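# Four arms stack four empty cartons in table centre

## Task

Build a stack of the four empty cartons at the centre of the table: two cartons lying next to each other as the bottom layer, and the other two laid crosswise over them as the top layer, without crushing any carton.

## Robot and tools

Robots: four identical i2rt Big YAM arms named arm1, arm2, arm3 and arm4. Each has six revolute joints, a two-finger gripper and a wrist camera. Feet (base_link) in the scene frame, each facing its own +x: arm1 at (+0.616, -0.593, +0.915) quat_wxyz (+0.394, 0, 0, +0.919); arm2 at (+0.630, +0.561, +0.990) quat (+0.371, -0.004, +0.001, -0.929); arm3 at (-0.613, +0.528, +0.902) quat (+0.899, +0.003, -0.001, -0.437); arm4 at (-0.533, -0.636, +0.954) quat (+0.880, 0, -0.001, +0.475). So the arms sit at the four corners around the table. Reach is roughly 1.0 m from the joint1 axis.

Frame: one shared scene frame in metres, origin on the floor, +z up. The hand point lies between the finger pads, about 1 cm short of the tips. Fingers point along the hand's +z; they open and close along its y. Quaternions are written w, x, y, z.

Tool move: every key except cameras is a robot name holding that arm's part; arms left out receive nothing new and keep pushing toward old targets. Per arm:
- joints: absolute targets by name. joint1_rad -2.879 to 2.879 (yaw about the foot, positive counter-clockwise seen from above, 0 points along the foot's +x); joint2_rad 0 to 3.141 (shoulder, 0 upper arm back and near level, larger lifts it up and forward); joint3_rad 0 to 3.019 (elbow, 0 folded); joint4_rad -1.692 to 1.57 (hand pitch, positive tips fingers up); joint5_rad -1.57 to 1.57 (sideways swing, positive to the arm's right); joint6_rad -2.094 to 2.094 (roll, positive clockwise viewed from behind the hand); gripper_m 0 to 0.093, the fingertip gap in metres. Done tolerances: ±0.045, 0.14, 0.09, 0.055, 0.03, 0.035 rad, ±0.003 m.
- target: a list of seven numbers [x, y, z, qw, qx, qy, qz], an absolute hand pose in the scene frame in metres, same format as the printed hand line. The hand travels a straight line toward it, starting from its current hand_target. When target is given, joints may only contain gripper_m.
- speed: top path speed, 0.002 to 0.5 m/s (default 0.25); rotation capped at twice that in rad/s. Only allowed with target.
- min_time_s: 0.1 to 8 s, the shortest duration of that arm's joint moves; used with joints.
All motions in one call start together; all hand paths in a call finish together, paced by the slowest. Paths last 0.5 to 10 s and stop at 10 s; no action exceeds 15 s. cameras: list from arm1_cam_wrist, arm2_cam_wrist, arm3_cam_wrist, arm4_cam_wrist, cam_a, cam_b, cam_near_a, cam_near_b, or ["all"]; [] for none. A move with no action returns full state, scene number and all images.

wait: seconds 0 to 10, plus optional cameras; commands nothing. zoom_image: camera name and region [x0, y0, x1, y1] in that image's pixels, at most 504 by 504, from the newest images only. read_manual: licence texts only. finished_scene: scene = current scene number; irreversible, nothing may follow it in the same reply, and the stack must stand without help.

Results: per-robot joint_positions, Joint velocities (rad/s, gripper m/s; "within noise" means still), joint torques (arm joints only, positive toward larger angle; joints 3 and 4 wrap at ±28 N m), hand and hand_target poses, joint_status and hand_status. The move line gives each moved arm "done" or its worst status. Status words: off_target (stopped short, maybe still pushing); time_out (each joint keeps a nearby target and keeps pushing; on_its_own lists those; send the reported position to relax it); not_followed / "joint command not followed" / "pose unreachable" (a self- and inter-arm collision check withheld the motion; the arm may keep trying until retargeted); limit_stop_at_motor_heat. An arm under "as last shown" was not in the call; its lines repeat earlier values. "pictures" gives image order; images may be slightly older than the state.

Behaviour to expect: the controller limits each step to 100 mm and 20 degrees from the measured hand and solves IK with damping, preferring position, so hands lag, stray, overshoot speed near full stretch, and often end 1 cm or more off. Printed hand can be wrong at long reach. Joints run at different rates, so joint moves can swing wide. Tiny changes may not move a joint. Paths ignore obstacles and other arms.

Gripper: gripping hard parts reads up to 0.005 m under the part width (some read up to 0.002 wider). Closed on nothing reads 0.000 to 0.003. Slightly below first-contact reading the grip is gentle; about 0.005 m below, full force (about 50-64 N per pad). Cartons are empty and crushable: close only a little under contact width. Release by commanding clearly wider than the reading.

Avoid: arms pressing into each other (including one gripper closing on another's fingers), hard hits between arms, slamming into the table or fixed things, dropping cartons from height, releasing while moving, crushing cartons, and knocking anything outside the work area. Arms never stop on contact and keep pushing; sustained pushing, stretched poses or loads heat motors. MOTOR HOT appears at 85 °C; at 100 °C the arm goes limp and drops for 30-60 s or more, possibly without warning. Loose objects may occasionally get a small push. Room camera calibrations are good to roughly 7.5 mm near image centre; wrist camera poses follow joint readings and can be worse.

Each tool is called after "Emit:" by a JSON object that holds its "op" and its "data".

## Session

Emit:
{"op": "move", "data": {}}

Scene clock: 0.00 s.
Joint torques (N m): no reading
Heat: arm1: hottest joint1_rad 36 °C; arm2: hottest joint2_rad 35 °C; arm3: hottest joint3_rad 35 °C; arm4: hottest joint1_rad 41 °C.
Joint velocities: within noise
arm1.joint_positions: joint1_rad=+0.328 joint2_rad=+0.613 joint3_rad=+1.402 joint4_rad=-1.249 joint5_rad=-0.191 joint6_rad=-0.064 gripper_m=+0.09396
arm1.joint_status: not commanded
arm1.hand: x=+0.3884 y=-0.5100 z=+1.4810 quat_wxyz=(-0.063, +0.838, -0.127, -0.527) (m; scene frame)
arm1.hand_target: x=+0.3910 y=-0.5114 z=+1.4928 quat_wxyz=(-0.067, +0.831, -0.124, -0.538) (m; scene frame)
arm1.hand_status: not commanded
arm2.joint_positions: joint1_rad=+0.178 joint2_rad=+0.637 joint3_rad=+1.317 joint4_rad=-1.338 joint5_rad=+0.119 joint6_rad=+0.322 gripper_m=+0.09396
arm2.joint_status: not commanded
arm2.hand: x=+0.4686 y=+0.3728 z=+1.4915 quat_wxyz=(-0.216, -0.860, -0.247, +0.391) (m; scene frame)
arm2.hand_target: x=+0.4695 y=+0.3740 z=+1.5042 quat_wxyz=(-0.224, -0.854, -0.245, +0.401) (m; scene frame)
arm2.hand_status: not commanded
arm3.joint_positions: joint1_rad=-0.182 joint2_rad=+0.526 joint3_rad=+1.317 joint4_rad=-1.483 joint5_rad=-0.105 joint6_rad=-0.195 gripper_m=+0.09396
arm3.joint_status: not commanded
arm3.hand: x=-0.5119 y=+0.3684 z=+1.3946 quat_wxyz=(-0.369, -0.371, -0.825, +0.213) (m; scene frame)
arm3.hand_target: x=-0.5129 y=+0.3703 z=+1.4072 quat_wxyz=(-0.380, -0.368, -0.819, +0.222) (m; scene frame)
arm3.hand_status: not commanded
arm4.joint_positions: joint1_rad=+0.123 joint2_rad=+0.645 joint3_rad=+1.427 joint4_rad=-1.276 joint5_rad=-0.007 joint6_rad=-0.285 gripper_m=+0.09396
arm4.joint_status: not commanded
arm4.hand: x=-0.4240 y=-0.4131 z=+1.5181 quat_wxyz=(-0.469, +0.554, -0.655, -0.210) (m; scene frame)
arm4.hand_target: x=-0.4253 y=-0.4158 z=+1.5272 quat_wxyz=(-0.477, +0.551, -0.651, -0.213) (m; scene frame)
arm4.hand_status: not commanded
pictures: arm1_cam_wrist, arm2_cam_wrist, arm3_cam_wrist, arm4_cam_wrist, cam_a, cam_b, cam_near_a, cam_near_b
camera_calibration:
arm1_cam_wrist: T_world_to_cam=[[0.269501, 0.96282, -0.0186432, 0.413525], [0.840259, -0.244565, -0.483893, 0.269023], [-0.470461, 0.114744, -0.874929, 1.66139], [0, 0, 0, 1]] pos_world=[0.444122, -0.522991, 1.59148]
arm2_cam_wrist: T_world_to_cam=[[-0.595357, 0.783328, -0.178739, 0.254131], [0.792348, 0.535538, -0.292204, -0.130137], [-0.13317, -0.315589, -0.939505, 1.70654], [0, 0, 0, 1]] pos_world=[0.481673, 0.409192, 1.6107]
arm3_cam_wrist: T_world_to_cam=[[-0.766993, -0.636362, 0.0822444, -0.273324], [-0.632108, 0.727321, -0.267288, -0.214407], [0.110274, -0.256995, -0.960101, 1.6129], [0, 0, 0, 1]] pos_world=[-0.523027, 0.396518, 1.51372]
arm4_cam_wrist: T_world_to_cam=[[0.923272, -0.289782, 0.252181, -0.114035], [-0.167938, -0.894892, -0.413479, 0.190402], [0.345494, 0.339403, -0.874894, 1.7375], [0, 0, 0, 1]] pos_world=[-0.463035, -0.452369, 1.62761]

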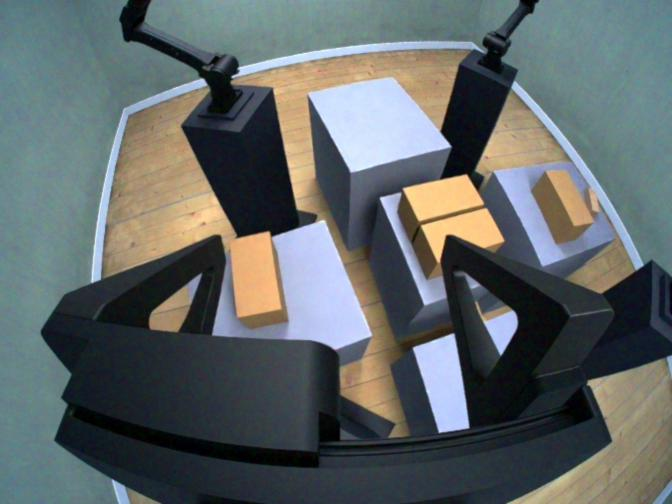

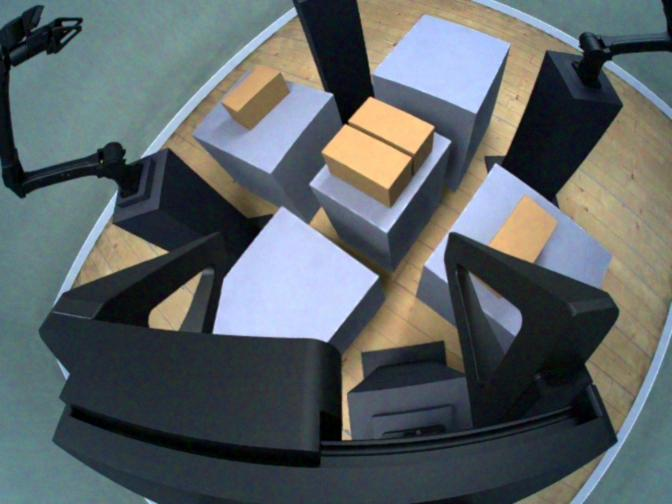

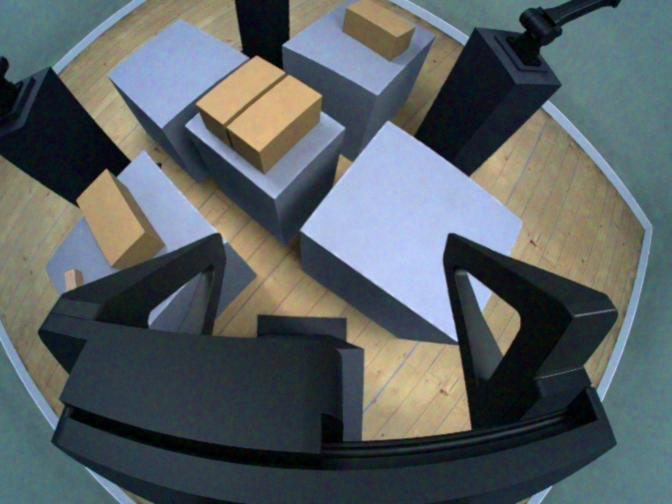

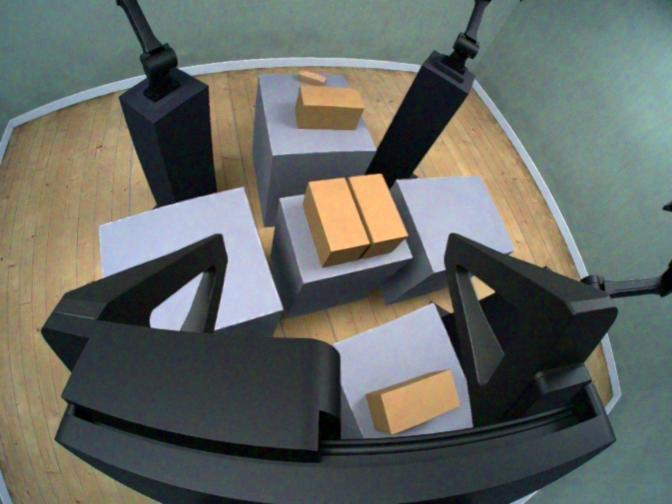

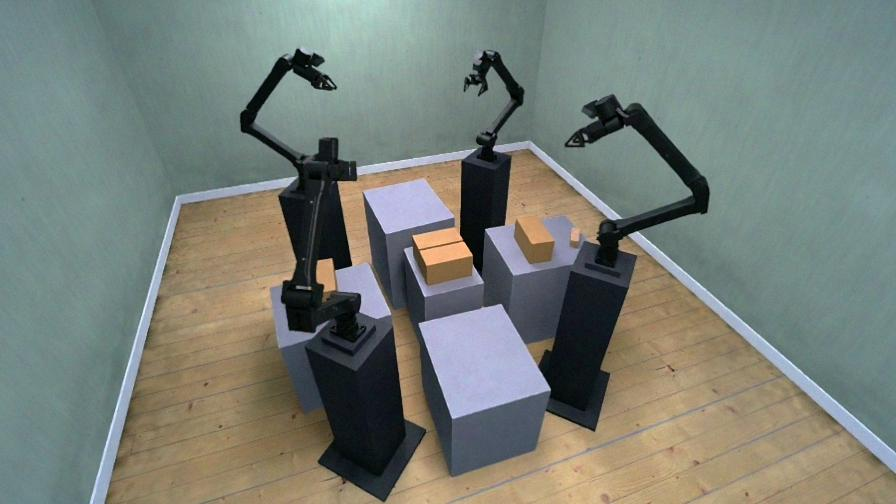

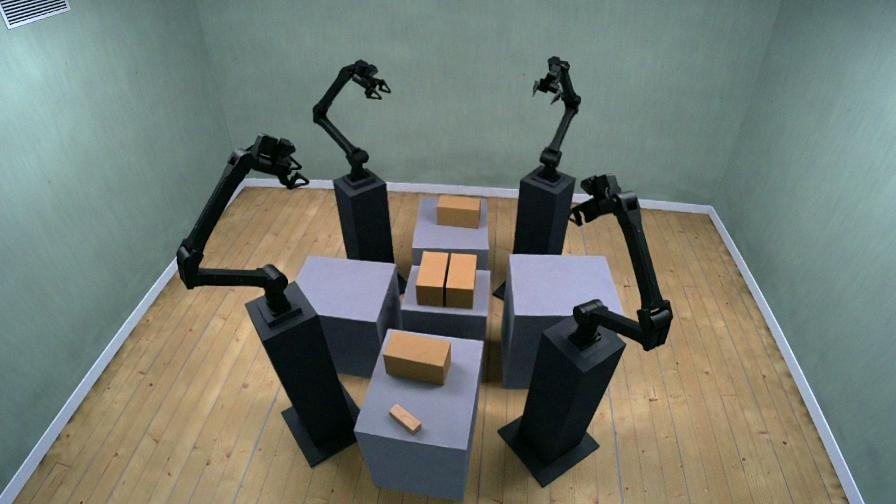

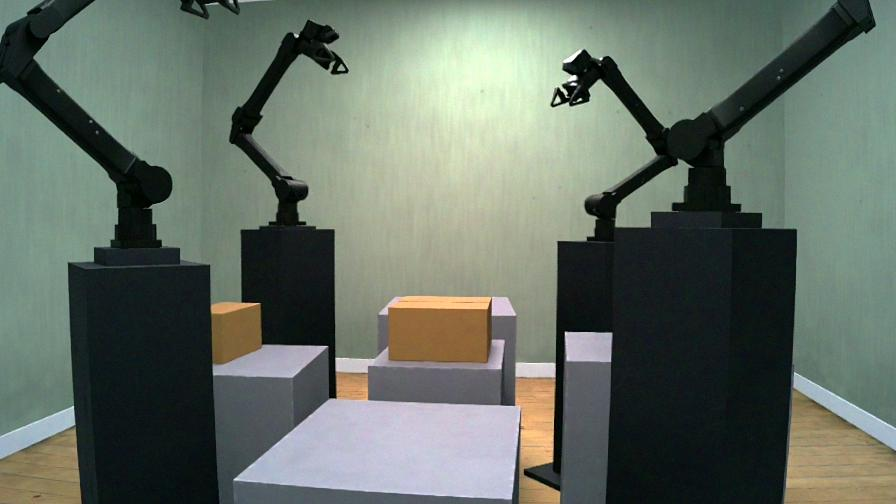

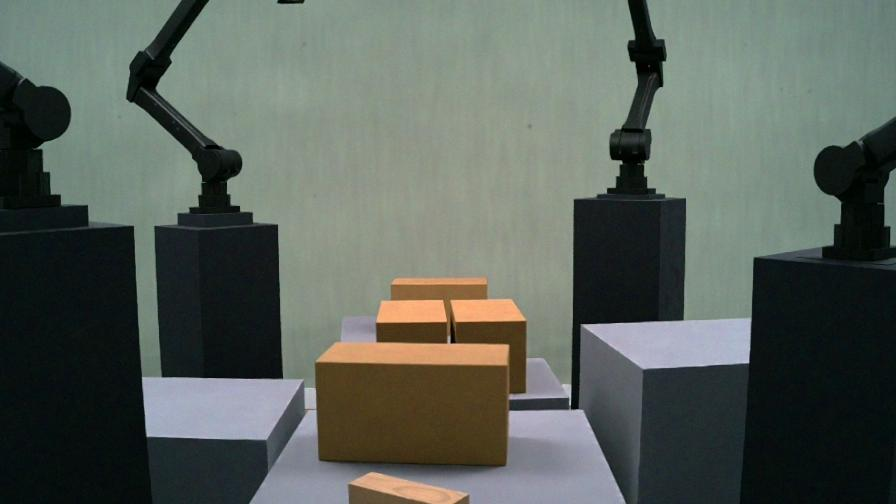

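Emit:
{"op": "move", "data": {"arm1": {"target":[0.22,-0.625,0.87,0,0.9063,0,-0.4226],"joints":{"gripper_m":0.02}}, "arm2": {"target":[0.27,0.51,0.88,0,0.9063,0,-0.4226],"joints":{"gripper_m":0.02}}, "arm3": {"target":[-0.17,0.53,0.87,0.4226,0,0.9063,0],"joints":{"gripper_m":0.02}}, "arm4": {"target":[-0.18,-0.625,0.87,0.3007,0,0.9537,0],"joints":{"gripper_m":0.02}}, "cameras": ["arm1_cam_wrist","arm2_cam_wrist","arm3_cam_wrist","arm4_cam_wrist"]}}

Scene clock: 5.63 s.
Joint torques (N m): arm1=[1.14 -5.36 3.33 2.19 0.06 0.11] | arm2=[0.03 -6.59 -0.09 3.04 0.15 -0.09] | arm3=[1.14 -8.76 5.08 2.1 -0.07 0.05] | arm4=[-1.03 -6.83 4.85 1.66 0.21 -0.1]
Heat: arm1: hottest joint1_rad 36 °C; arm2: hottest joint1_rad 34 °C; arm3: hottest joint3_rad 36 °C; arm4: hottest joint1_rad 41 °C.
move: arm1 off_target; arm2 done; arm3 off_target; arm4 off_target
Joint velocities: within noise
arm1.joint_positions: joint1_rad=+0.919 joint2_rad=+1.720 joint3_rad=+0.294 joint4_rad=+0.700 joint5_rad=+0.096 joint6_rad=+0.079 gripper_m=+0.02010
arm1.joint_status: all done
arm1.hand: x=+0.2308 y=-0.6178 z=+0.8677 quat_wxyz=(-0.005, +0.911, -0.006, -0.412) (m; scene frame)
arm1.hand_target: x=+0.2203 y=-0.6251 z=+0.8703 quat_wxyz=(+0.000, +0.906, +0.000, -0.423) (m; scene frame)
arm1.hand_status: off_target (0.013 m and 1.6 deg from the pose sent, 0.644 m and 21.6 deg at the start)
arm2.joint_positions: joint1_rad=-0.522 joint2_rad=+2.110 joint3_rad=+0.276 joint4_rad=+1.101 joint5_rad=+0.170 joint6_rad=+0.157 gripper_m=+0.02009
arm2.joint_status: all done
arm2.hand: x=+0.2740 y=+0.5063 z=+0.8807 quat_wxyz=(-0.004, -0.909, -0.002, +0.416) (m; scene frame)
arm2.hand_target: x=+0.2702 y=+0.5100 z=+0.8801 quat_wxyz=(+0.000, -0.906, +0.000, +0.422) (m; scene frame)
arm2.hand_status: done (0.005 m and 0.9 deg from the pose sent, 0.657 m and 38.3 deg at the start)
arm3.joint_positions: joint1_rad=+0.904 joint2_rad=+1.716 joint3_rad=+0.410 joint4_rad=+0.572 joint5_rad=+0.013 joint6_rad=+0.010 gripper_m=+0.02008
arm3.joint_status: all done
arm3.hand: x=-0.1852 y=+0.5249 z=+0.8637 quat_wxyz=(-0.408, -0.009, -0.913, +0.002) (m; scene frame)
arm3.hand_target: x=-0.1705 y=+0.5301 z=+0.8703 quat_wxyz=(-0.423, +0.000, -0.906, +0.000) (m; scene frame)
arm3.hand_status: off_target (0.017 m and 2.1 deg from the pose sent, 0.647 m and 50.7 deg at the start)
arm4.joint_positions: joint1_rad=-0.928 joint2_rad=+1.696 joint3_rad=+0.300 joint4_rad=+0.420 joint5_rad=+0.026 joint6_rad=+0.029 gripper_m=+0.02007
arm4.joint_status: all done
arm4.hand: x=-0.1908 y=-0.6197 z=+0.8704 quat_wxyz=(-0.294, +0.012, -0.956, -0.002) (m; scene frame)
arm4.hand_target: x=-0.1802 y=-0.6251 z=+0.8703 quat_wxyz=(-0.301, +0.000, -0.954, +0.000) (m; scene frame)
arm4.hand_status: off_target (0.012 m and 1.6 deg from the pose sent, 0.724 m and 80.0 deg at the start)
pictures: arm1_cam_wrist, arm2_cam_wrist, arm3_cam_wrist, arm4_cam_wrist
camera_calibration:
arm1_cam_wrist: T_world_to_cam=[[0.00323392, 0.999949, 0.00960094, 0.608199], [0.972564, -0.000911752, -0.232633, -0.0197409], [-0.232612, 0.0100898, -0.972517, 1.02822], [0, 0, 0, 1]] pos_world=[0.25641, -0.618561, 0.989533]
arm2_cam_wrist: T_world_to_cam=[[-0.00846798, 0.999944, -0.00629794, -0.497811], [0.969485, 0.00666659, -0.245059, -0.0481867], [-0.245003, -0.00818092, -0.969488, 1.05021], [0, 0, 0, 1]] pos_world=[0.299805, 0.506696, 1.00322]
arm3_cam_wrist: T_world_to_cam=[[-0.0138282, -0.999904, 0.00077959, 0.521254], [-0.972915, 0.0132751, -0.230784, 0.0165627], [0.230751, -0.0039498, -0.973005, 1.00805], [0, 0, 0, 1]] pos_world=[-0.209287, 0.524966, 0.984254]
arm4_cam_wrist: T_world_to_cam=[[0.0351482, -0.999361, 0.00656861, -0.62136], [-0.999168, -0.0350041, 0.0209062, -0.227], [-0.0206629, -0.00729796, -0.99976, 0.984372], [0, 0, 0, 1]] pos_world=[-0.184632, -0.621724, 0.992963]

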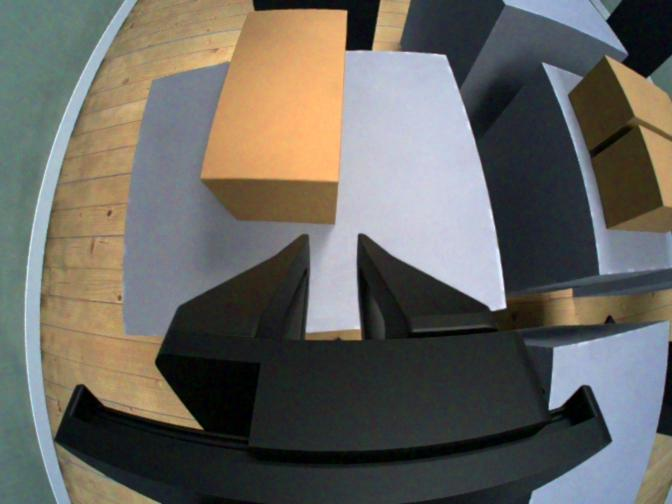

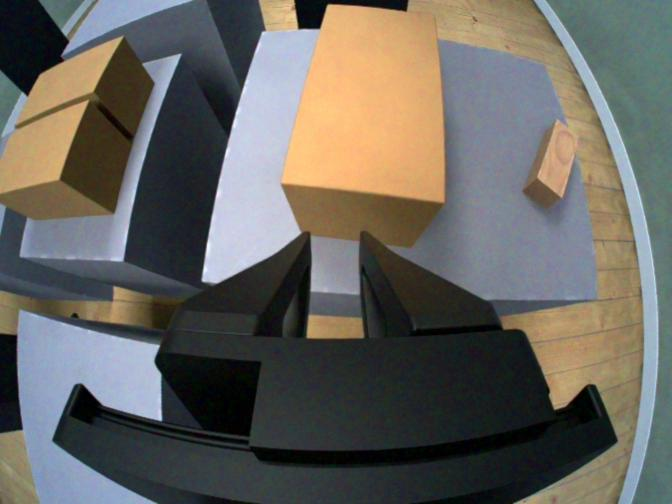

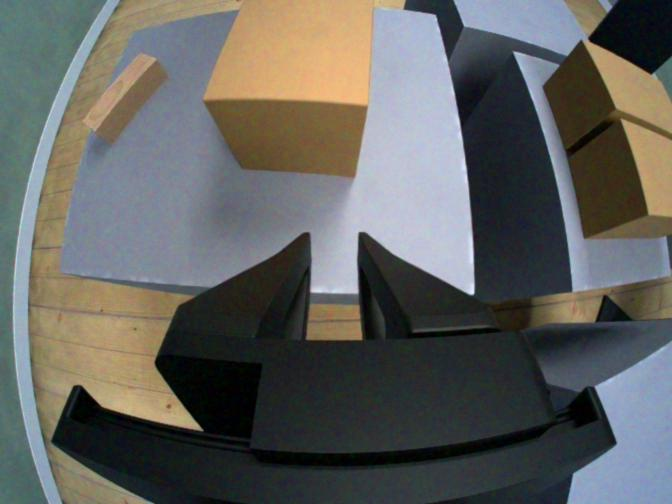

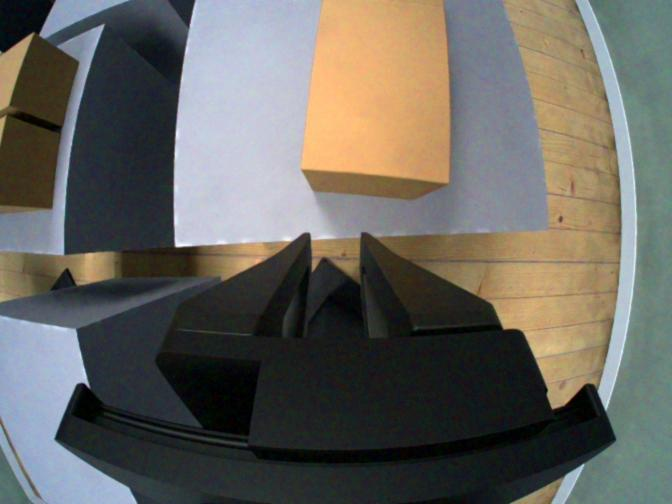

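Emit:
{"op": "move", "data": {"arm1": {"target":[0.165,-0.690,0.705,-0.0129,0.9059,-0.0276,-0.4224],"speed":0.15}, "arm4": {"target":[-0.168,-0.663,0.70,0.3006,0.0291,0.9533,-0.0092],"speed":0.15}, "arm2": {"target":[0.235,0.527,0.745,-0.0258,0.9046,-0.0553,-0.4218],"speed":0.15}, "arm3": {"target":[-0.09,0.573,0.763,0.4218,0.0553,0.9046,-0.0258],"speed":0.15}, "cameras": ["arm1_cam_wrist","arm2_cam_wrist","arm3_cam_wrist","arm4_cam_wrist","cam_near_b"]}}

Scene clock: 12.13 s.
Joint torques (N m): arm1=[0.97 -9.64 0.13 2.14 0.29 0.18] | arm2=[-0.03 -9 -2.06 2.92 0.31 0.06] | arm3=[1.2 -13.04 3.25 2.1 0.37 0.25] | arm4=[-0.79 -10.52 -1.43 1.57 0.02 -0.25]
Heat: arm1: hottest joint1_rad 36 °C; arm2: hottest joint2_rad 35 °C; arm3: hottest joint3_rad 36 °C; arm4: hottest joint1_rad 40 °C.
move: arm1 done; arm2 done; arm3 off_target; arm4 done
Joint velocities: within noise
arm1.joint_positions: joint1_rad=+1.118 joint2_rad=+2.412 joint3_rad=+0.659 joint4_rad=+1.008 joint5_rad=+0.287 joint6_rad=+0.245 gripper_m=+0.02010
arm1.joint_status: not commanded
arm1.hand: x=+0.1649 y=-0.6842 z=+0.7082 quat_wxyz=(-0.017, +0.908, -0.029, -0.418) (m; scene frame)
arm1.hand_target: x=+0.1651 y=-0.6899 z=+0.7051 quat_wxyz=(-0.013, +0.906, -0.028, -0.422) (m; scene frame)
arm1.hand_status: done (0.007 m and 0.8 deg from the pose sent, 0.190 m and 3.0 deg at the start)
arm2.joint_positions: joint1_rad=-0.556 joint2_rad=+2.625 joint3_rad=+0.585 joint4_rad=+1.295 joint5_rad=+0.235 joint6_rad=+0.197 gripper_m=+0.02009
arm2.joint_status: not commanded
arm2.hand: x=+0.2369 y=+0.5221 z=+0.7460 quat_wxyz=(+0.025, -0.908, +0.044, +0.415) (m; scene frame)
arm2.hand_target: x=+0.2351 y=+0.5270 z=+0.7450 quat_wxyz=(+0.026, -0.905, +0.055, +0.422) (m; scene frame)
arm2.hand_status: done (0.005 m and 1.5 deg from the pose sent, 0.143 m and 7.4 deg at the start)
arm3.joint_positions: joint1_rad=+1.050 joint2_rad=+2.179 joint3_rad=+0.713 joint4_rad=+0.719 joint5_rad=+0.211 joint6_rad=+0.171 gripper_m=+0.02008
arm3.joint_status: not commanded
arm3.hand: x=-0.0996 y=+0.5662 z=+0.7603 quat_wxyz=(-0.410, -0.055, -0.910, +0.031) (m; scene frame)
arm3.hand_target: x=-0.0904 y=+0.5729 z=+0.7631 quat_wxyz=(-0.422, -0.055, -0.905, +0.026) (m; scene frame)
arm3.hand_status: off_target (0.012 m and 1.6 deg from the pose sent, 0.147 m and 6.3 deg at the start)
arm4.joint_positions: joint1_rad=-1.051 joint2_rad=+2.476 joint3_rad=+0.535 joint4_rad=+0.979 joint5_rad=-0.004 joint6_rad=-0.004 gripper_m=+0.02007
arm4.joint_status: not commanded
arm4.hand: x=-0.1677 y=-0.6577 z=+0.7053 quat_wxyz=(-0.300, -0.026, -0.953, +0.007) (m; scene frame)
arm4.hand_target: x=-0.1681 y=-0.6628 z=+0.7001 quat_wxyz=(-0.301, -0.029, -0.953, +0.009) (m; scene frame)
arm4.hand_status: done (0.007 m and 0.4 deg from the pose sent, 0.177 m and 5.0 deg at the start)
pictures: arm1_cam_wrist, arm2_cam_wrist, arm3_cam_wrist, arm4_cam_wrist, cam_near_b
camera_calibration:
arm1_cam_wrist: T_world_to_cam=[[0.0554783, 0.998375, 0.0129861, 0.664293], [0.968023, -0.0505957, -0.245706, -0.0167575], [-0.244649, 0.0262022, -0.969258, 0.869074], [0, 0, 0, 1]] pos_world=[0.191986, -0.686834, 0.829613]
arm2_cam_wrist: T_world_to_cam=[[0.0992538, 0.99503, 0.00794428, -0.548335], [0.965157, -0.0943252, -0.244079, 0.00775637], [-0.242117, 0.0318932, -0.969723, 0.889288], [0, 0, 0, 1]] pos_world=[0.26225, 0.517979, 0.868612]
arm3_cam_wrist: T_world_to_cam=[[-0.121399, -0.992498, 0.0144647, 0.53845], [-0.96459, 0.114523, -0.237592, 0.0240348], [0.234153, -0.0427959, -0.971257, 0.908846], [0, 0, 0, 1]] pos_world=[-0.124258, 0.570553, 0.880646]
arm4_cam_wrist: T_world_to_cam=[[-0.0437441, -0.999043, 0.00038703, -0.667675], [-0.99901, 0.0437458, 0.00802826, -0.140855], [-0.00803751, -0.0000354571, -0.999968, 0.826576], [0, 0, 0, 1]] pos_world=[-0.163279, -0.660845, 0.827938]

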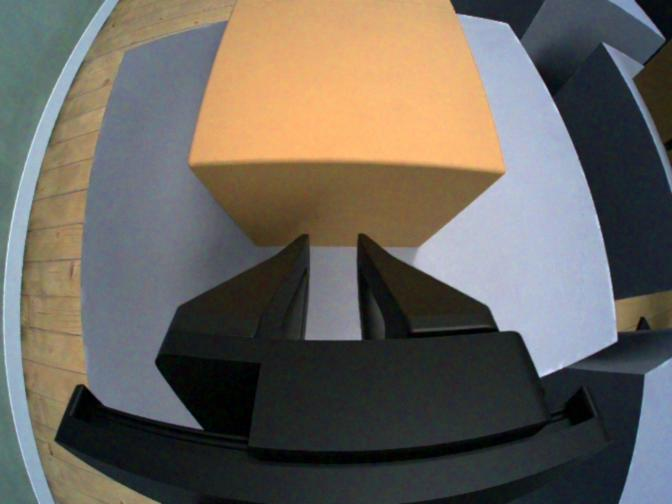

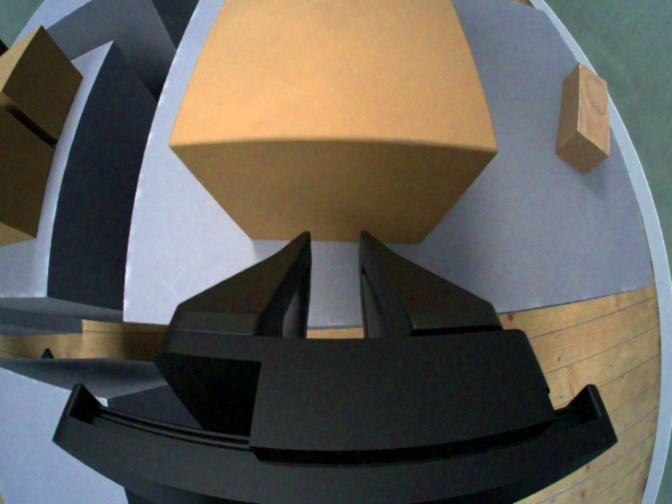

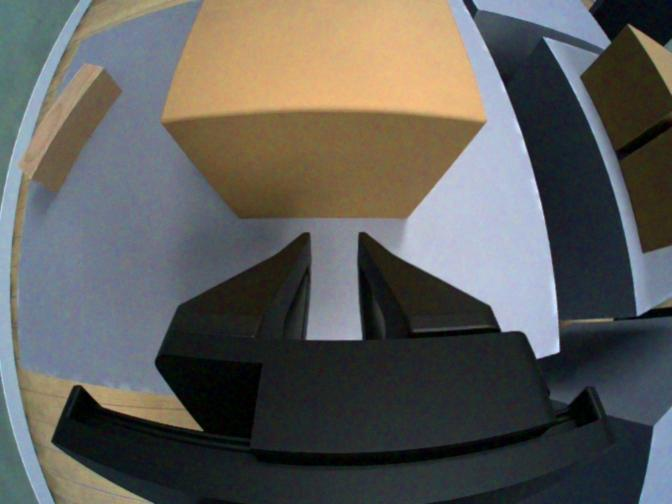

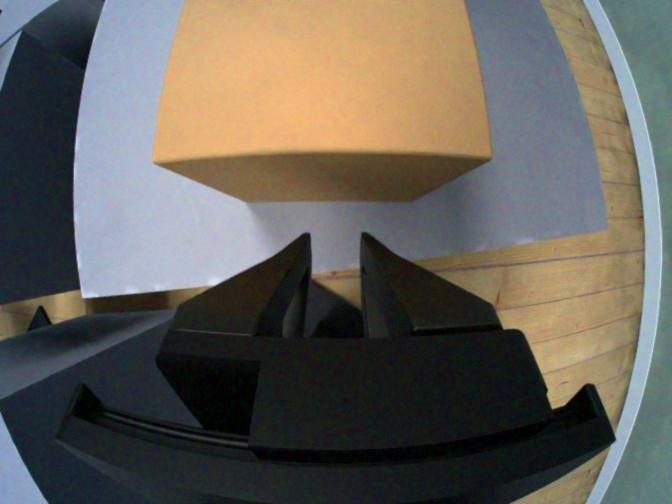

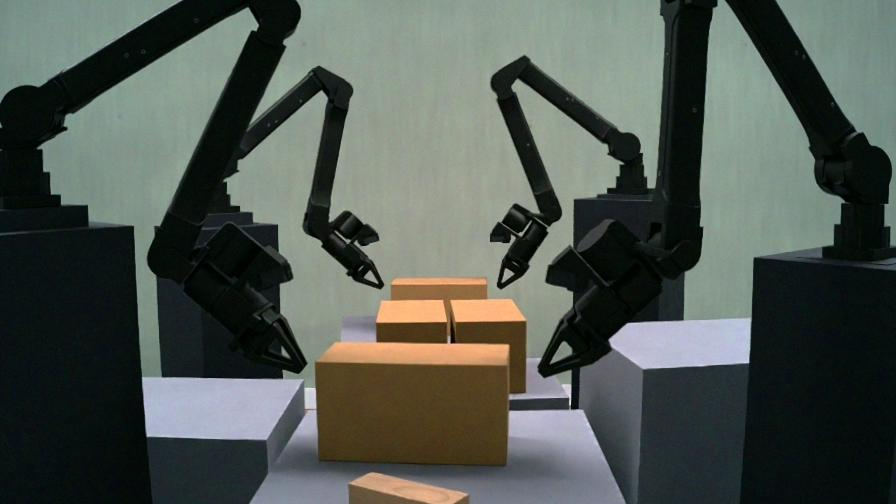

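Emit:
{"op": "move", "data": {"arm1": {"target":[0.087,-0.684,0.722,-0.0129,0.9059,-0.0276,-0.4224],"speed":0.06}, "arm4": {"target":[-0.092,-0.662,0.714,0.3006,0.0291,0.9533,-0.0092],"speed":0.06}, "cameras": ["arm1_cam_wrist","arm4_cam_wrist","cam_near_b"]}}

Scene clock: 14.93 s.
Joint torques (N m): arm1=[-2.67 -14.33 4.41 1.55 0.16 0.02] | arm2=[-0.09 -8.94 -1.94 2.82 0.31 0.07] | arm3=[1.26 -12.98 3.22 2.09 0.37 0.21] | arm4=[0.38 -14.97 3.73 1.44 0.22 -0.1]
Heat: arm1: hottest joint1_rad 36 °C; arm2: hottest joint2_rad 35 °C; arm3: hottest joint3_rad 36 °C; arm4: hottest joint1_rad 40 °C.
move: arm1 off_target; arm4 off_target
Joint velocities: within noise
arm1.joint_positions: joint1_rad=+1.085 joint2_rad=+2.388 joint3_rad=+0.758 joint4_rad=+0.809 joint5_rad=+0.236 joint6_rad=+0.209 gripper_m=+0.02009
arm1.joint_status: not commanded
arm1.hand: x=+0.1355 y=-0.6857 z=+0.6957 quat_wxyz=(-0.019, +0.925, -0.013, -0.379) (m; scene frame)
arm1.hand_target: x=+0.0895 y=-0.6828 z=+0.7245 quat_wxyz=(-0.014, +0.906, -0.027, -0.423) (m; scene frame)
arm1.hand_status: off_target (0.055 m and 5.7 deg from the pose sent, 0.079 m and 0.8 deg at the start)
arm2, arm3: as last shown
arm3.joint_positions: joint1_rad=+1.050 joint2_rad=+2.179 joint3_rad=+0.713 joint4_rad=+0.719 joint5_rad=+0.211 joint6_rad=+0.172 gripper_m=+0.02008
arm3.hand: x=-0.0996 y=+0.5662 z=+0.7603 quat_wxyz=(-0.410, -0.055, -0.910, +0.030) (m; scene frame)
arm4.joint_positions: joint1_rad=-1.051 joint2_rad=+2.397 joint3_rad=+0.636 joint4_rad=+0.714 joint5_rad=+0.001 joint6_rad=-0.004 gripper_m=+0.02007
arm4.joint_status: not commanded
arm4.hand: x=-0.1348 y=-0.6607 z=+0.7013 quat_wxyz=(-0.259, -0.027, -0.965, +0.008) (m; scene frame)
arm4.hand_target: x=-0.0935 y=-0.6617 z=+0.7161 quat_wxyz=(-0.301, -0.029, -0.953, +0.009) (m; scene frame)
arm4.hand_status: off_target (0.045 m and 4.9 deg from the pose sent, 0.076 m and 0.4 deg at the start)
pictures: arm1_cam_wrist, arm4_cam_wrist, cam_near_b
camera_calibration:
arm1_cam_wrist: T_world_to_cam=[[0.0258854, 0.999207, 0.0302491, 0.660211], [0.986425, -0.0206223, -0.162915, -0.0310349], [-0.162162, 0.0340556, -0.986176, 0.8558], [0, 0, 0, 1]] pos_world=[0.152302, -0.689473, 0.818943]
arm4_cam_wrist: T_world_to_cam=[[-0.0463235, -0.99892, 0.00357783, -0.671623], [-0.99458, 0.0464554, 0.0930213, -0.164979], [-0.0930871, 0.000750639, -0.995658, 0.808884], [0, 0, 0, 1]] pos_world=[-0.1199, -0.663841, 0.823121]

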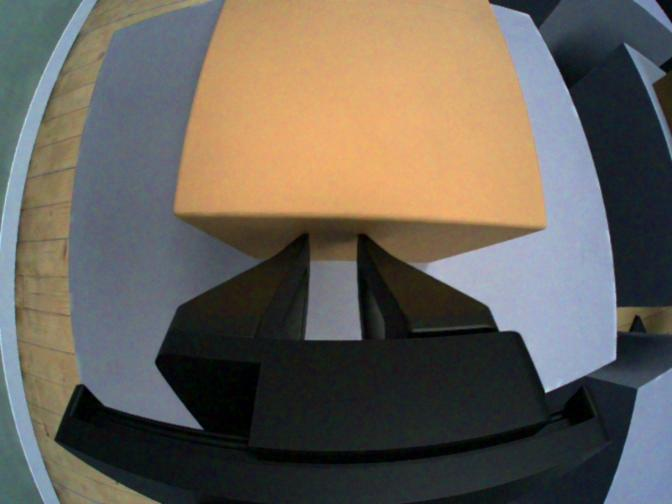

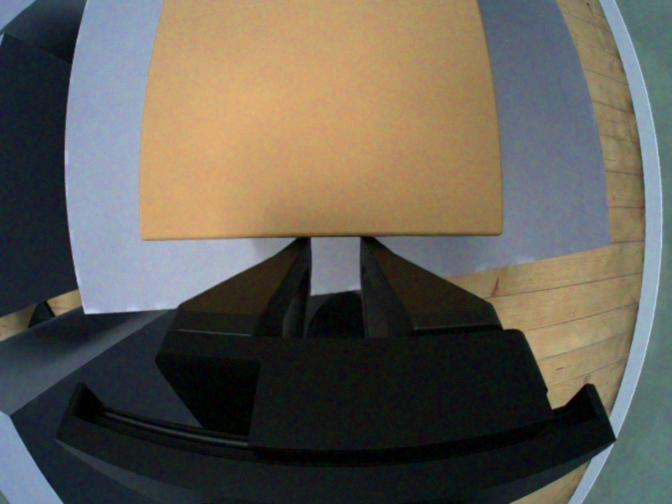

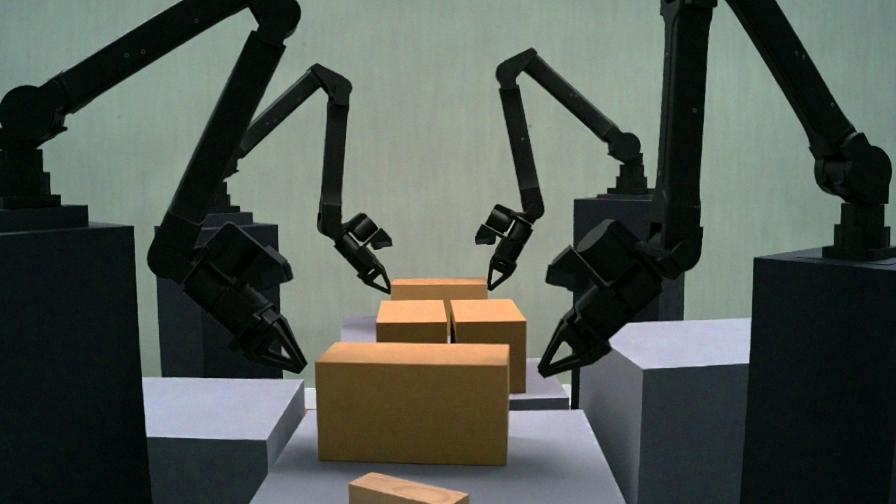

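Emit:
{"op": "move", "data": {"arm1": {"target":[0.086,-0.684,0.962,-0.0129,0.9059,-0.0276,-0.4224],"speed":0.1}, "arm4": {"target":[-0.09,-0.662,0.95,0.3006,0.0291,0.9533,-0.0092],"speed":0.1}, "cameras": ["cam_near_a","cam_near_b"]}}

Scene clock: 19.37 s.
Joint torques (N m): arm1=[-2.2 -11.75 9.66 1.92 0.31 0.02] | arm2=[-0.21 -9.41 -1.99 3.19 0.32 0.09] | arm3=[1.2 -12.92 3.22 2.07 0.36 0.21] | arm4=[0.67 -11.11 12.63 1.83 0.2 -0.09]
Heat: arm1: hottest joint1_rad 36 °C; arm2: hottest joint2_rad 35 °C; arm3: hottest joint3_rad 36 °C; arm4: hottest joint1_rad 40 °C.
move: arm1 off_target; arm4 off_target
Joint velocities: within noise
arm1.joint_positions: joint1_rad=+1.080 joint2_rad=+1.652 joint3_rad=+0.660 joint4_rad=+0.147 joint5_rad=+0.232 joint6_rad=+0.209 gripper_m=+0.02009
arm1.joint_status: not commanded
arm1.hand: x=+0.1319 y=-0.6847 z=+0.9157 quat_wxyz=(-0.021, +0.929, -0.013, -0.368) (m; scene frame)
arm1.hand_target: x=+0.0903 y=-0.6829 z=+0.9642 quat_wxyz=(-0.014, +0.906, -0.028, -0.423) (m; scene frame)
arm1.hand_status: off_target (0.065 m and 7.0 deg from the pose sent, 0.271 m and 5.7 deg at the start)
arm2, arm3: as last shown
arm4.joint_positions: joint1_rad=-1.051 joint2_rad=+1.552 joint3_rad=+0.508 joint4_rad=-0.040 joint5_rad=+0.002 joint6_rad=-0.004 gripper_m=+0.02007
arm4.joint_status: not commanded
arm4.hand: x=-0.1422 y=-0.6608 z=+0.9153 quat_wxyz=(-0.242, -0.028, -0.970, +0.008) (m; scene frame)
arm4.hand_target: x=-0.0941 y=-0.6616 z=+0.9529 quat_wxyz=(-0.301, -0.029, -0.953, +0.009) (m; scene frame)
arm4.hand_status: off_target (0.063 m and 7.0 deg from the pose sent, 0.253 m and 4.9 deg at the start)
pictures: cam_near_a, cam_near_b

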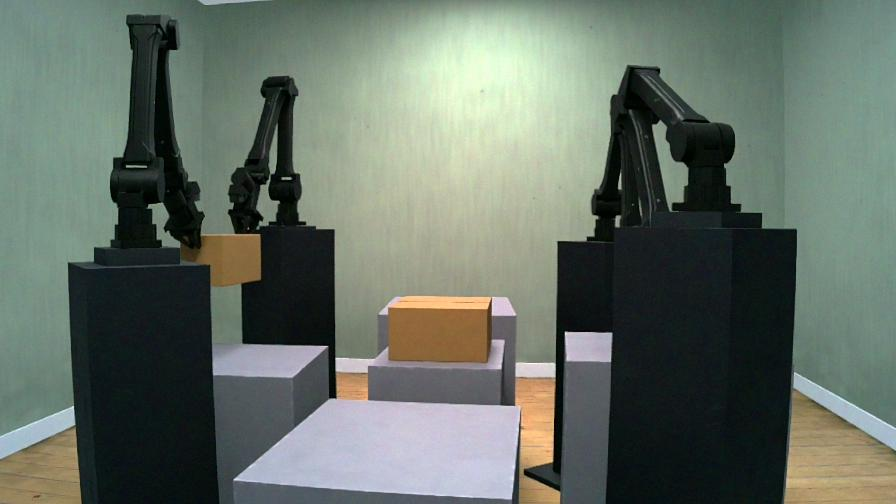

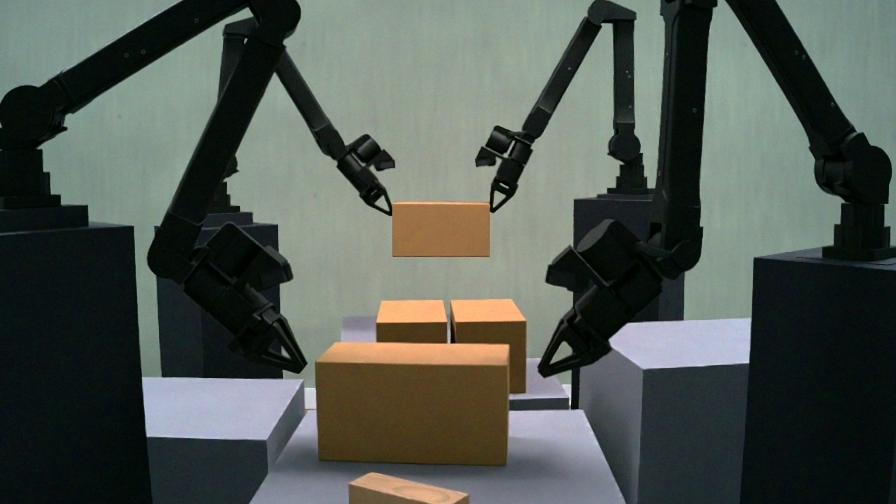

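Emit:
{"op": "move", "data": {"arm1": {"target":[0.084,-0.55,0.962,-0.0074,0.9062,-0.0158,-0.4225],"speed":0.065}, "arm4": {"target":[-0.086,-0.54,0.95,0.3007,0.0166,0.9536,-0.0052],"speed":0.065}}}

Emit:
{"op": "move", "data": {"arm1": {"target":[0.081,-0.42,0.962,0,0.9063,0,-0.4226],"speed":0.065}, "arm4": {"target":[-0.078,-0.42,0.95,0.3007,0,0.9537,0],"speed":0.065}, "cameras": ["cam_near_a","cam_near_b"]}}

Scene clock: 23.50 s.
Joint torques (N m): arm1=[-1.55 -11.46 8.32 3.19 -0.02 0.1] | arm2=[0.38 -8.59 -2.09 2.84 0.31 0.08] | arm3=[1.14 -12.98 3.23 2.11 0.36 0.21] | arm4=[0.21 -8.76 15.36 2.02 0.73 -0.02]
Heat: arm1: hottest joint3_rad 37 °C; arm2: hottest joint2_rad 35 °C; arm3: hottest joint3_rad 36 °C; arm4: hottest joint1_rad 40 °C.
move: arm1 off_target; arm4 off_target
Joint velocities: within noise
arm1.joint_positions: joint1_rad=+0.732 joint2_rad=+1.635 joint3_rad=+0.655 joint4_rad=+0.147 joint5_rad=-0.043 joint6_rad=-0.039 gripper_m=+0.02009
arm1.joint_status: not commanded
arm1.hand: x=+0.1235 y=-0.5611 z=+0.9182 quat_wxyz=(-0.001, +0.933, -0.011, -0.361) (m; scene frame)
arm1.hand_target: x=+0.0877 y=-0.5502 z=+0.9637 quat_wxyz=(-0.008, +0.906, -0.016, -0.422) (m; scene frame)
arm1.hand_status: off_target (0.060 m and 7.7 deg from the pose sent, 0.150 m and 6.9 deg at the start)
arm2, arm3: as last shown
arm4.joint_positions: joint1_rad=-0.711 joint2_rad=+1.548 joint3_rad=+0.523 joint4_rad=-0.090 joint5_rad=+0.166 joint6_rad=+0.246 gripper_m=+0.02007
arm4.joint_status: not commanded
arm4.hand: x=-0.1518 y=-0.5572 z=+0.9180 quat_wxyz=(-0.239, -0.002, -0.971, +0.019) (m; scene frame)
arm4.hand_target: x=-0.0930 y=-0.5413 z=+0.9558 quat_wxyz=(-0.301, -0.017, -0.954, +0.004) (m; scene frame)
arm4.hand_status: off_target (0.075 m and 7.7 deg from the pose sent, 0.138 m and 7.1 deg at the start)
pictures: none

Scene clock: 26.17 s.
Joint torques (N m): arm1=[-0.26 -9.17 12.31 2.22 -0.43 0.09] | arm2=[0.21 -8.35 -1.88 2.8 0.34 0.12] | arm3=[1.14 -13.04 3.22 2.09 0.36 0.21] | arm4=[-0.32 -10.93 15.75 1.99 1.07 -0.02]
Heat: arm1: hottest joint3_rad 38 °C; arm2: hottest joint2_rad 35 °C; arm3: hottest joint3_rad 36 °C; arm4: hottest joint1_rad 40 °C.
move: arm1 off_target; arm4 off_target
Joint velocities: within noise
arm1.joint_positions: joint1_rad=+0.405 joint2_rad=+1.658 joint3_rad=+0.701 joint4_rad=+0.088 joint5_rad=-0.298 joint6_rad=-0.272 gripper_m=+0.02009
arm1.joint_status: not commanded
arm1.hand: x=+0.1384 y=-0.4434 z=+0.9207 quat_wxyz=(+0.019, +0.930, -0.011, -0.367) (m; scene frame)
arm1.hand_target: x=+0.0884 y=-0.4224 z=+0.9665 quat_wxyz=(+0.000, +0.906, +0.000, -0.423) (m; scene frame)
arm1.hand_status: off_target (0.075 m and 7.4 deg from the pose sent, 0.154 m and 7.8 deg at the start)
arm2, arm3: as last shown
arm4.joint_positions: joint1_rad=-0.433 joint2_rad=+1.663 joint3_rad=+0.687 joint4_rad=-0.185 joint5_rad=+0.283 joint6_rad=+0.450 gripper_m=+0.02007
arm4.joint_status: not commanded
arm4.hand: x=-0.1381 y=-0.4480 z=+0.9181 quat_wxyz=(-0.243, +0.023, -0.969, +0.023) (m; scene frame)
arm4.hand_target: x=-0.0842 y=-0.4228 z=+0.9553 quat_wxyz=(-0.301, +0.000, -0.954, -0.001) (m; scene frame)
arm4.hand_status: off_target (0.074 m and 7.8 deg from the pose sent, 0.159 m and 7.6 deg at the start)
pictures: cam_near_a, cam_near_b

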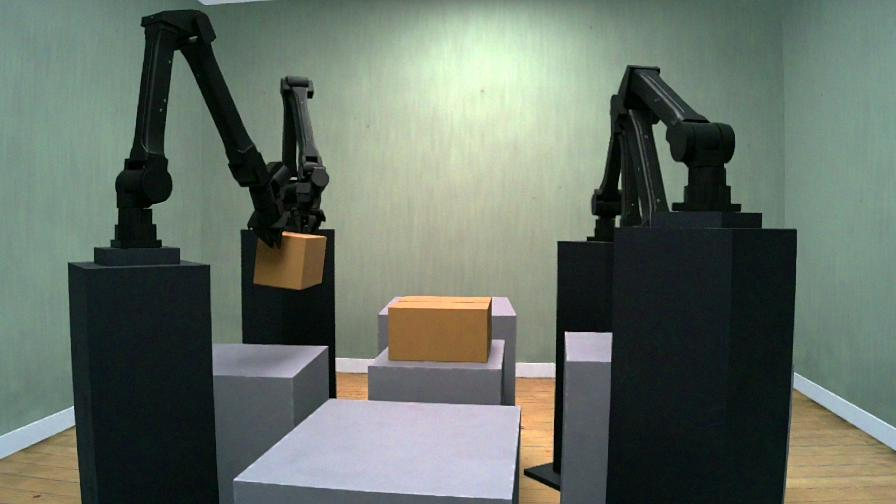

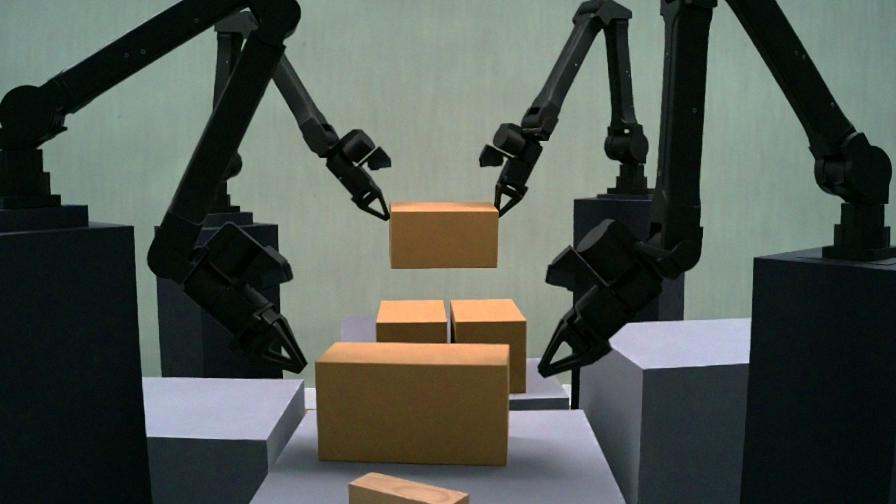

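Emit:
{"op": "move", "data": {"arm1": {"target":[0.077,-0.29,0.965,0,0.9063,0,-0.4226],"speed":0.065}, "arm4": {"target":[-0.068,-0.29,0.953,0.3007,0,0.9537,0],"speed":0.065}}}

Emit:
{"op": "move", "data": {"arm1": {"target":[0.073,-0.165,0.97,0,0.9063,0,-0.4226],"speed":0.065}, "arm4": {"target":[-0.06,-0.165,0.956,0.3007,0,0.9537,0],"speed":0.065}, "cameras": ["cam_near_a","cam_near_b","arm1_cam_wrist","arm4_cam_wrist"]}}

Scene clock: 29.67 s.
Joint torques (N m): arm1=[1.9 -11.46 13.57 2.37 -1 0.11] | arm2=[-0.32 -8.18 -2.1 2.92 0.3 0.08] | arm3=[1.2 -12.98 3.23 2.09 0.36 0.22] | arm4=[-2.37 -13.8 17.51 1.95 1.65 -0.09]
Heat: arm1: hottest joint3_rad 39 °C; arm2: hottest joint2_rad 35 °C; arm3: hottest joint3_rad 36 °C; arm4: hottest joint1_rad 40 °C.
move: arm1 off_target; arm4 off_target
Joint velocities: within noise
arm1.joint_positions: joint1_rad=+0.146 joint2_rad=+1.786 joint3_rad=+0.900 joint4_rad=-0.077 joint5_rad=-0.454 joint6_rad=-0.453 gripper_m=+0.02009
arm1.joint_status: not commanded
arm1.hand: x=+0.1419 y=-0.3182 z=+0.9157 quat_wxyz=(+0.028, +0.932, -0.031, -0.361) (m; scene frame)
arm1.hand_target: x=+0.0858 y=-0.2957 z=+0.9704 quat_wxyz=(+0.000, +0.906, +0.000, -0.423) (m; scene frame)
arm1.hand_status: off_target (0.086 m and 9.0 deg from the pose sent, 0.171 m and 7.4 deg at the start)
arm2, arm3: as last shown
arm4.joint_positions: joint1_rad=-0.199 joint2_rad=+1.827 joint3_rad=+0.948 joint4_rad=-0.372 joint5_rad=+0.372 joint6_rad=+0.656 gripper_m=+0.02007
arm4.joint_status: not commanded
arm4.hand: x=-0.1350 y=-0.3243 z=+0.9160 quat_wxyz=(-0.239, +0.036, -0.970, +0.032) (m; scene frame)
arm4.hand_target: x=-0.0750 y=-0.2962 z=+0.9591 quat_wxyz=(-0.301, -0.001, -0.954, +0.000) (m; scene frame)
arm4.hand_status: off_target (0.084 m and 9.2 deg from the pose sent, 0.176 m and 7.8 deg at the start)
pictures: none

Scene clock: 32.37 s.
Joint torques (N m): arm1=[4.54 -14.04 14.04 2.19 -1.53 0.13] | arm2=[-0.21 -9 -1.95 3.11 0.33 0.06] | arm3=[1.2 -12.98 3.22 2.09 0.36 0.21] | arm4=[-4.07 -17.44 18.48 2.03 2.13 -0.15]
Heat: arm1: hottest joint3_rad 40 °C; arm2: hottest joint2_rad 35 °C; arm3: hottest joint2_rad 35 °C; arm4: hottest joint1_rad 40 °C.
move: arm1 off_target; arm4 off_target
Joint velocities: within noise
arm1.joint_positions: joint1_rad=-0.050 joint2_rad=+1.953 joint3_rad=+1.200 joint4_rad=-0.276 joint5_rad=-0.552 joint6_rad=-0.596 gripper_m=+0.02008
arm1.joint_status: not commanded
arm1.hand: x=+0.1430 y=-0.1826 z=+0.9197 quat_wxyz=(+0.025, +0.929, -0.050, -0.367) (m; scene frame)
arm1.hand_target: x=+0.0810 y=-0.1733 z=+0.9745 quat_wxyz=(+0.001, +0.906, +0.000, -0.423) (m; scene frame)
arm1.hand_status: off_target (0.088 m and 9.4 deg from the pose sent, 0.176 m and 9.0 deg at the start)
arm2, arm3: as last shown
arm4.joint_positions: joint1_rad=-0.029 joint2_rad=+2.019 joint3_rad=+1.288 joint4_rad=-0.579 joint5_rad=+0.422 joint6_rad=+0.804 gripper_m=+0.02007
arm4.joint_status: not commanded
arm4.hand: x=-0.1350 y=-0.1922 z=+0.9174 quat_wxyz=(-0.242, +0.049, -0.969, +0.033) (m; scene frame)
arm4.hand_target: x=-0.0667 y=-0.1741 z=+0.9616 quat_wxyz=(-0.301, -0.001, -0.953, +0.001) (m; scene frame)
arm4.hand_status: off_target (0.089 m and 9.7 deg from the pose sent, 0.181 m and 9.2 deg at the start)
pictures: arm1_cam_wrist, arm4_cam_wrist, cam_near_a, cam_near_b
camera_calibration:
arm1_cam_wrist: T_world_to_cam=[[0.0621111, 0.995005, -0.0781496, 0.244258], [0.988157, -0.0723132, -0.135335, -0.0266316], [-0.140311, -0.0688183, -0.987713, 1.0404], [0, 0, 0, 1]] pos_world=[0.157124, -0.173365, 1.0431]
arm4_cam_wrist: T_world_to_cam=[[0.0893821, -0.992034, 0.0887673, -0.26302], [-0.988258, -0.0772455, 0.131833, -0.265592], [-0.123926, -0.0995085, -0.987289, 0.992521], [0, 0, 0, 1]] pos_world=[-0.115965, -0.182677, 1.03827]

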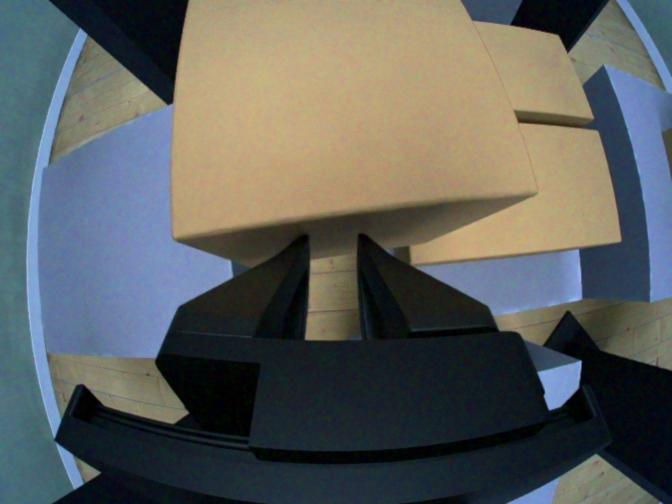

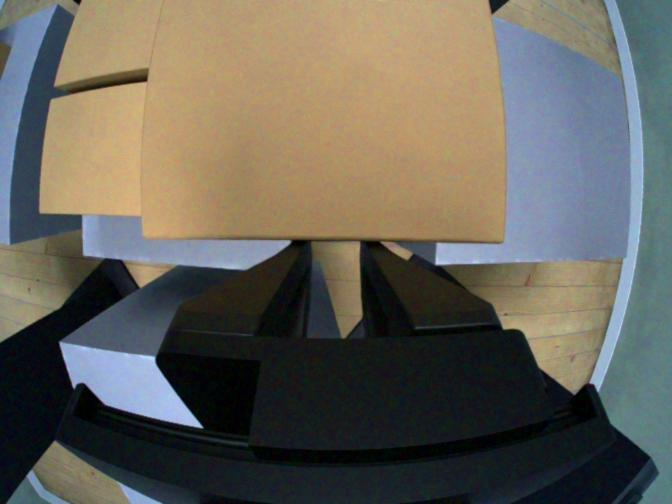

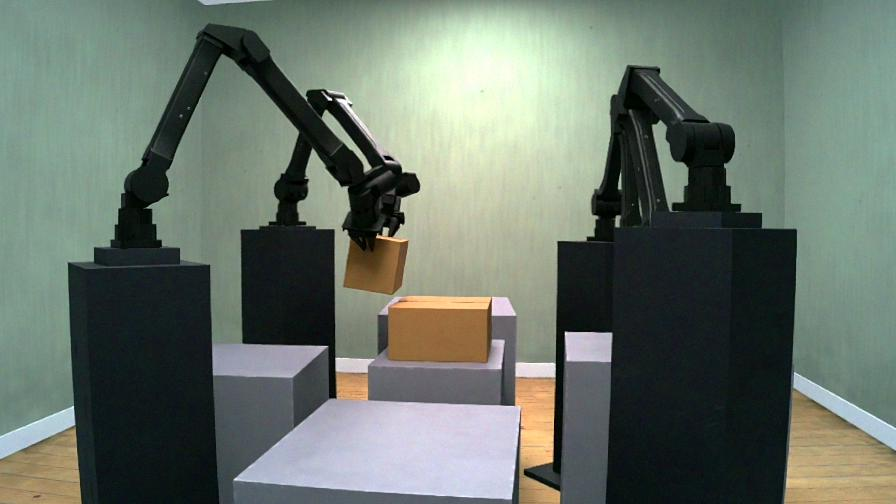

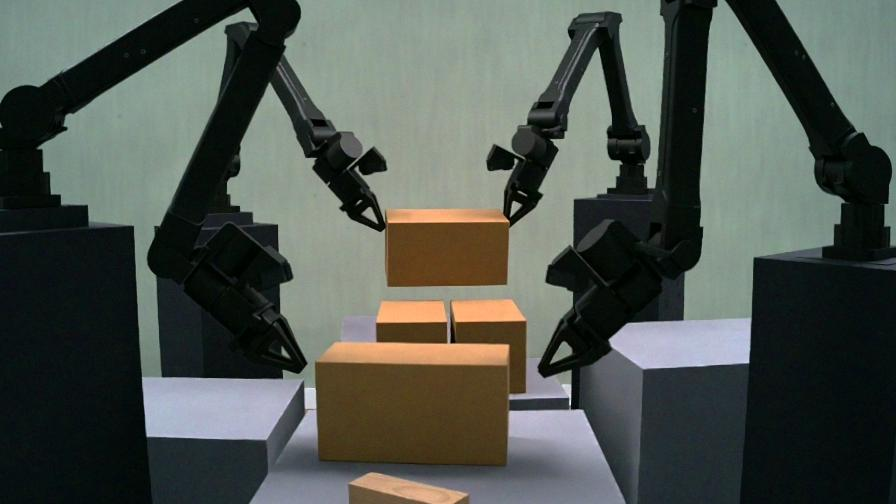

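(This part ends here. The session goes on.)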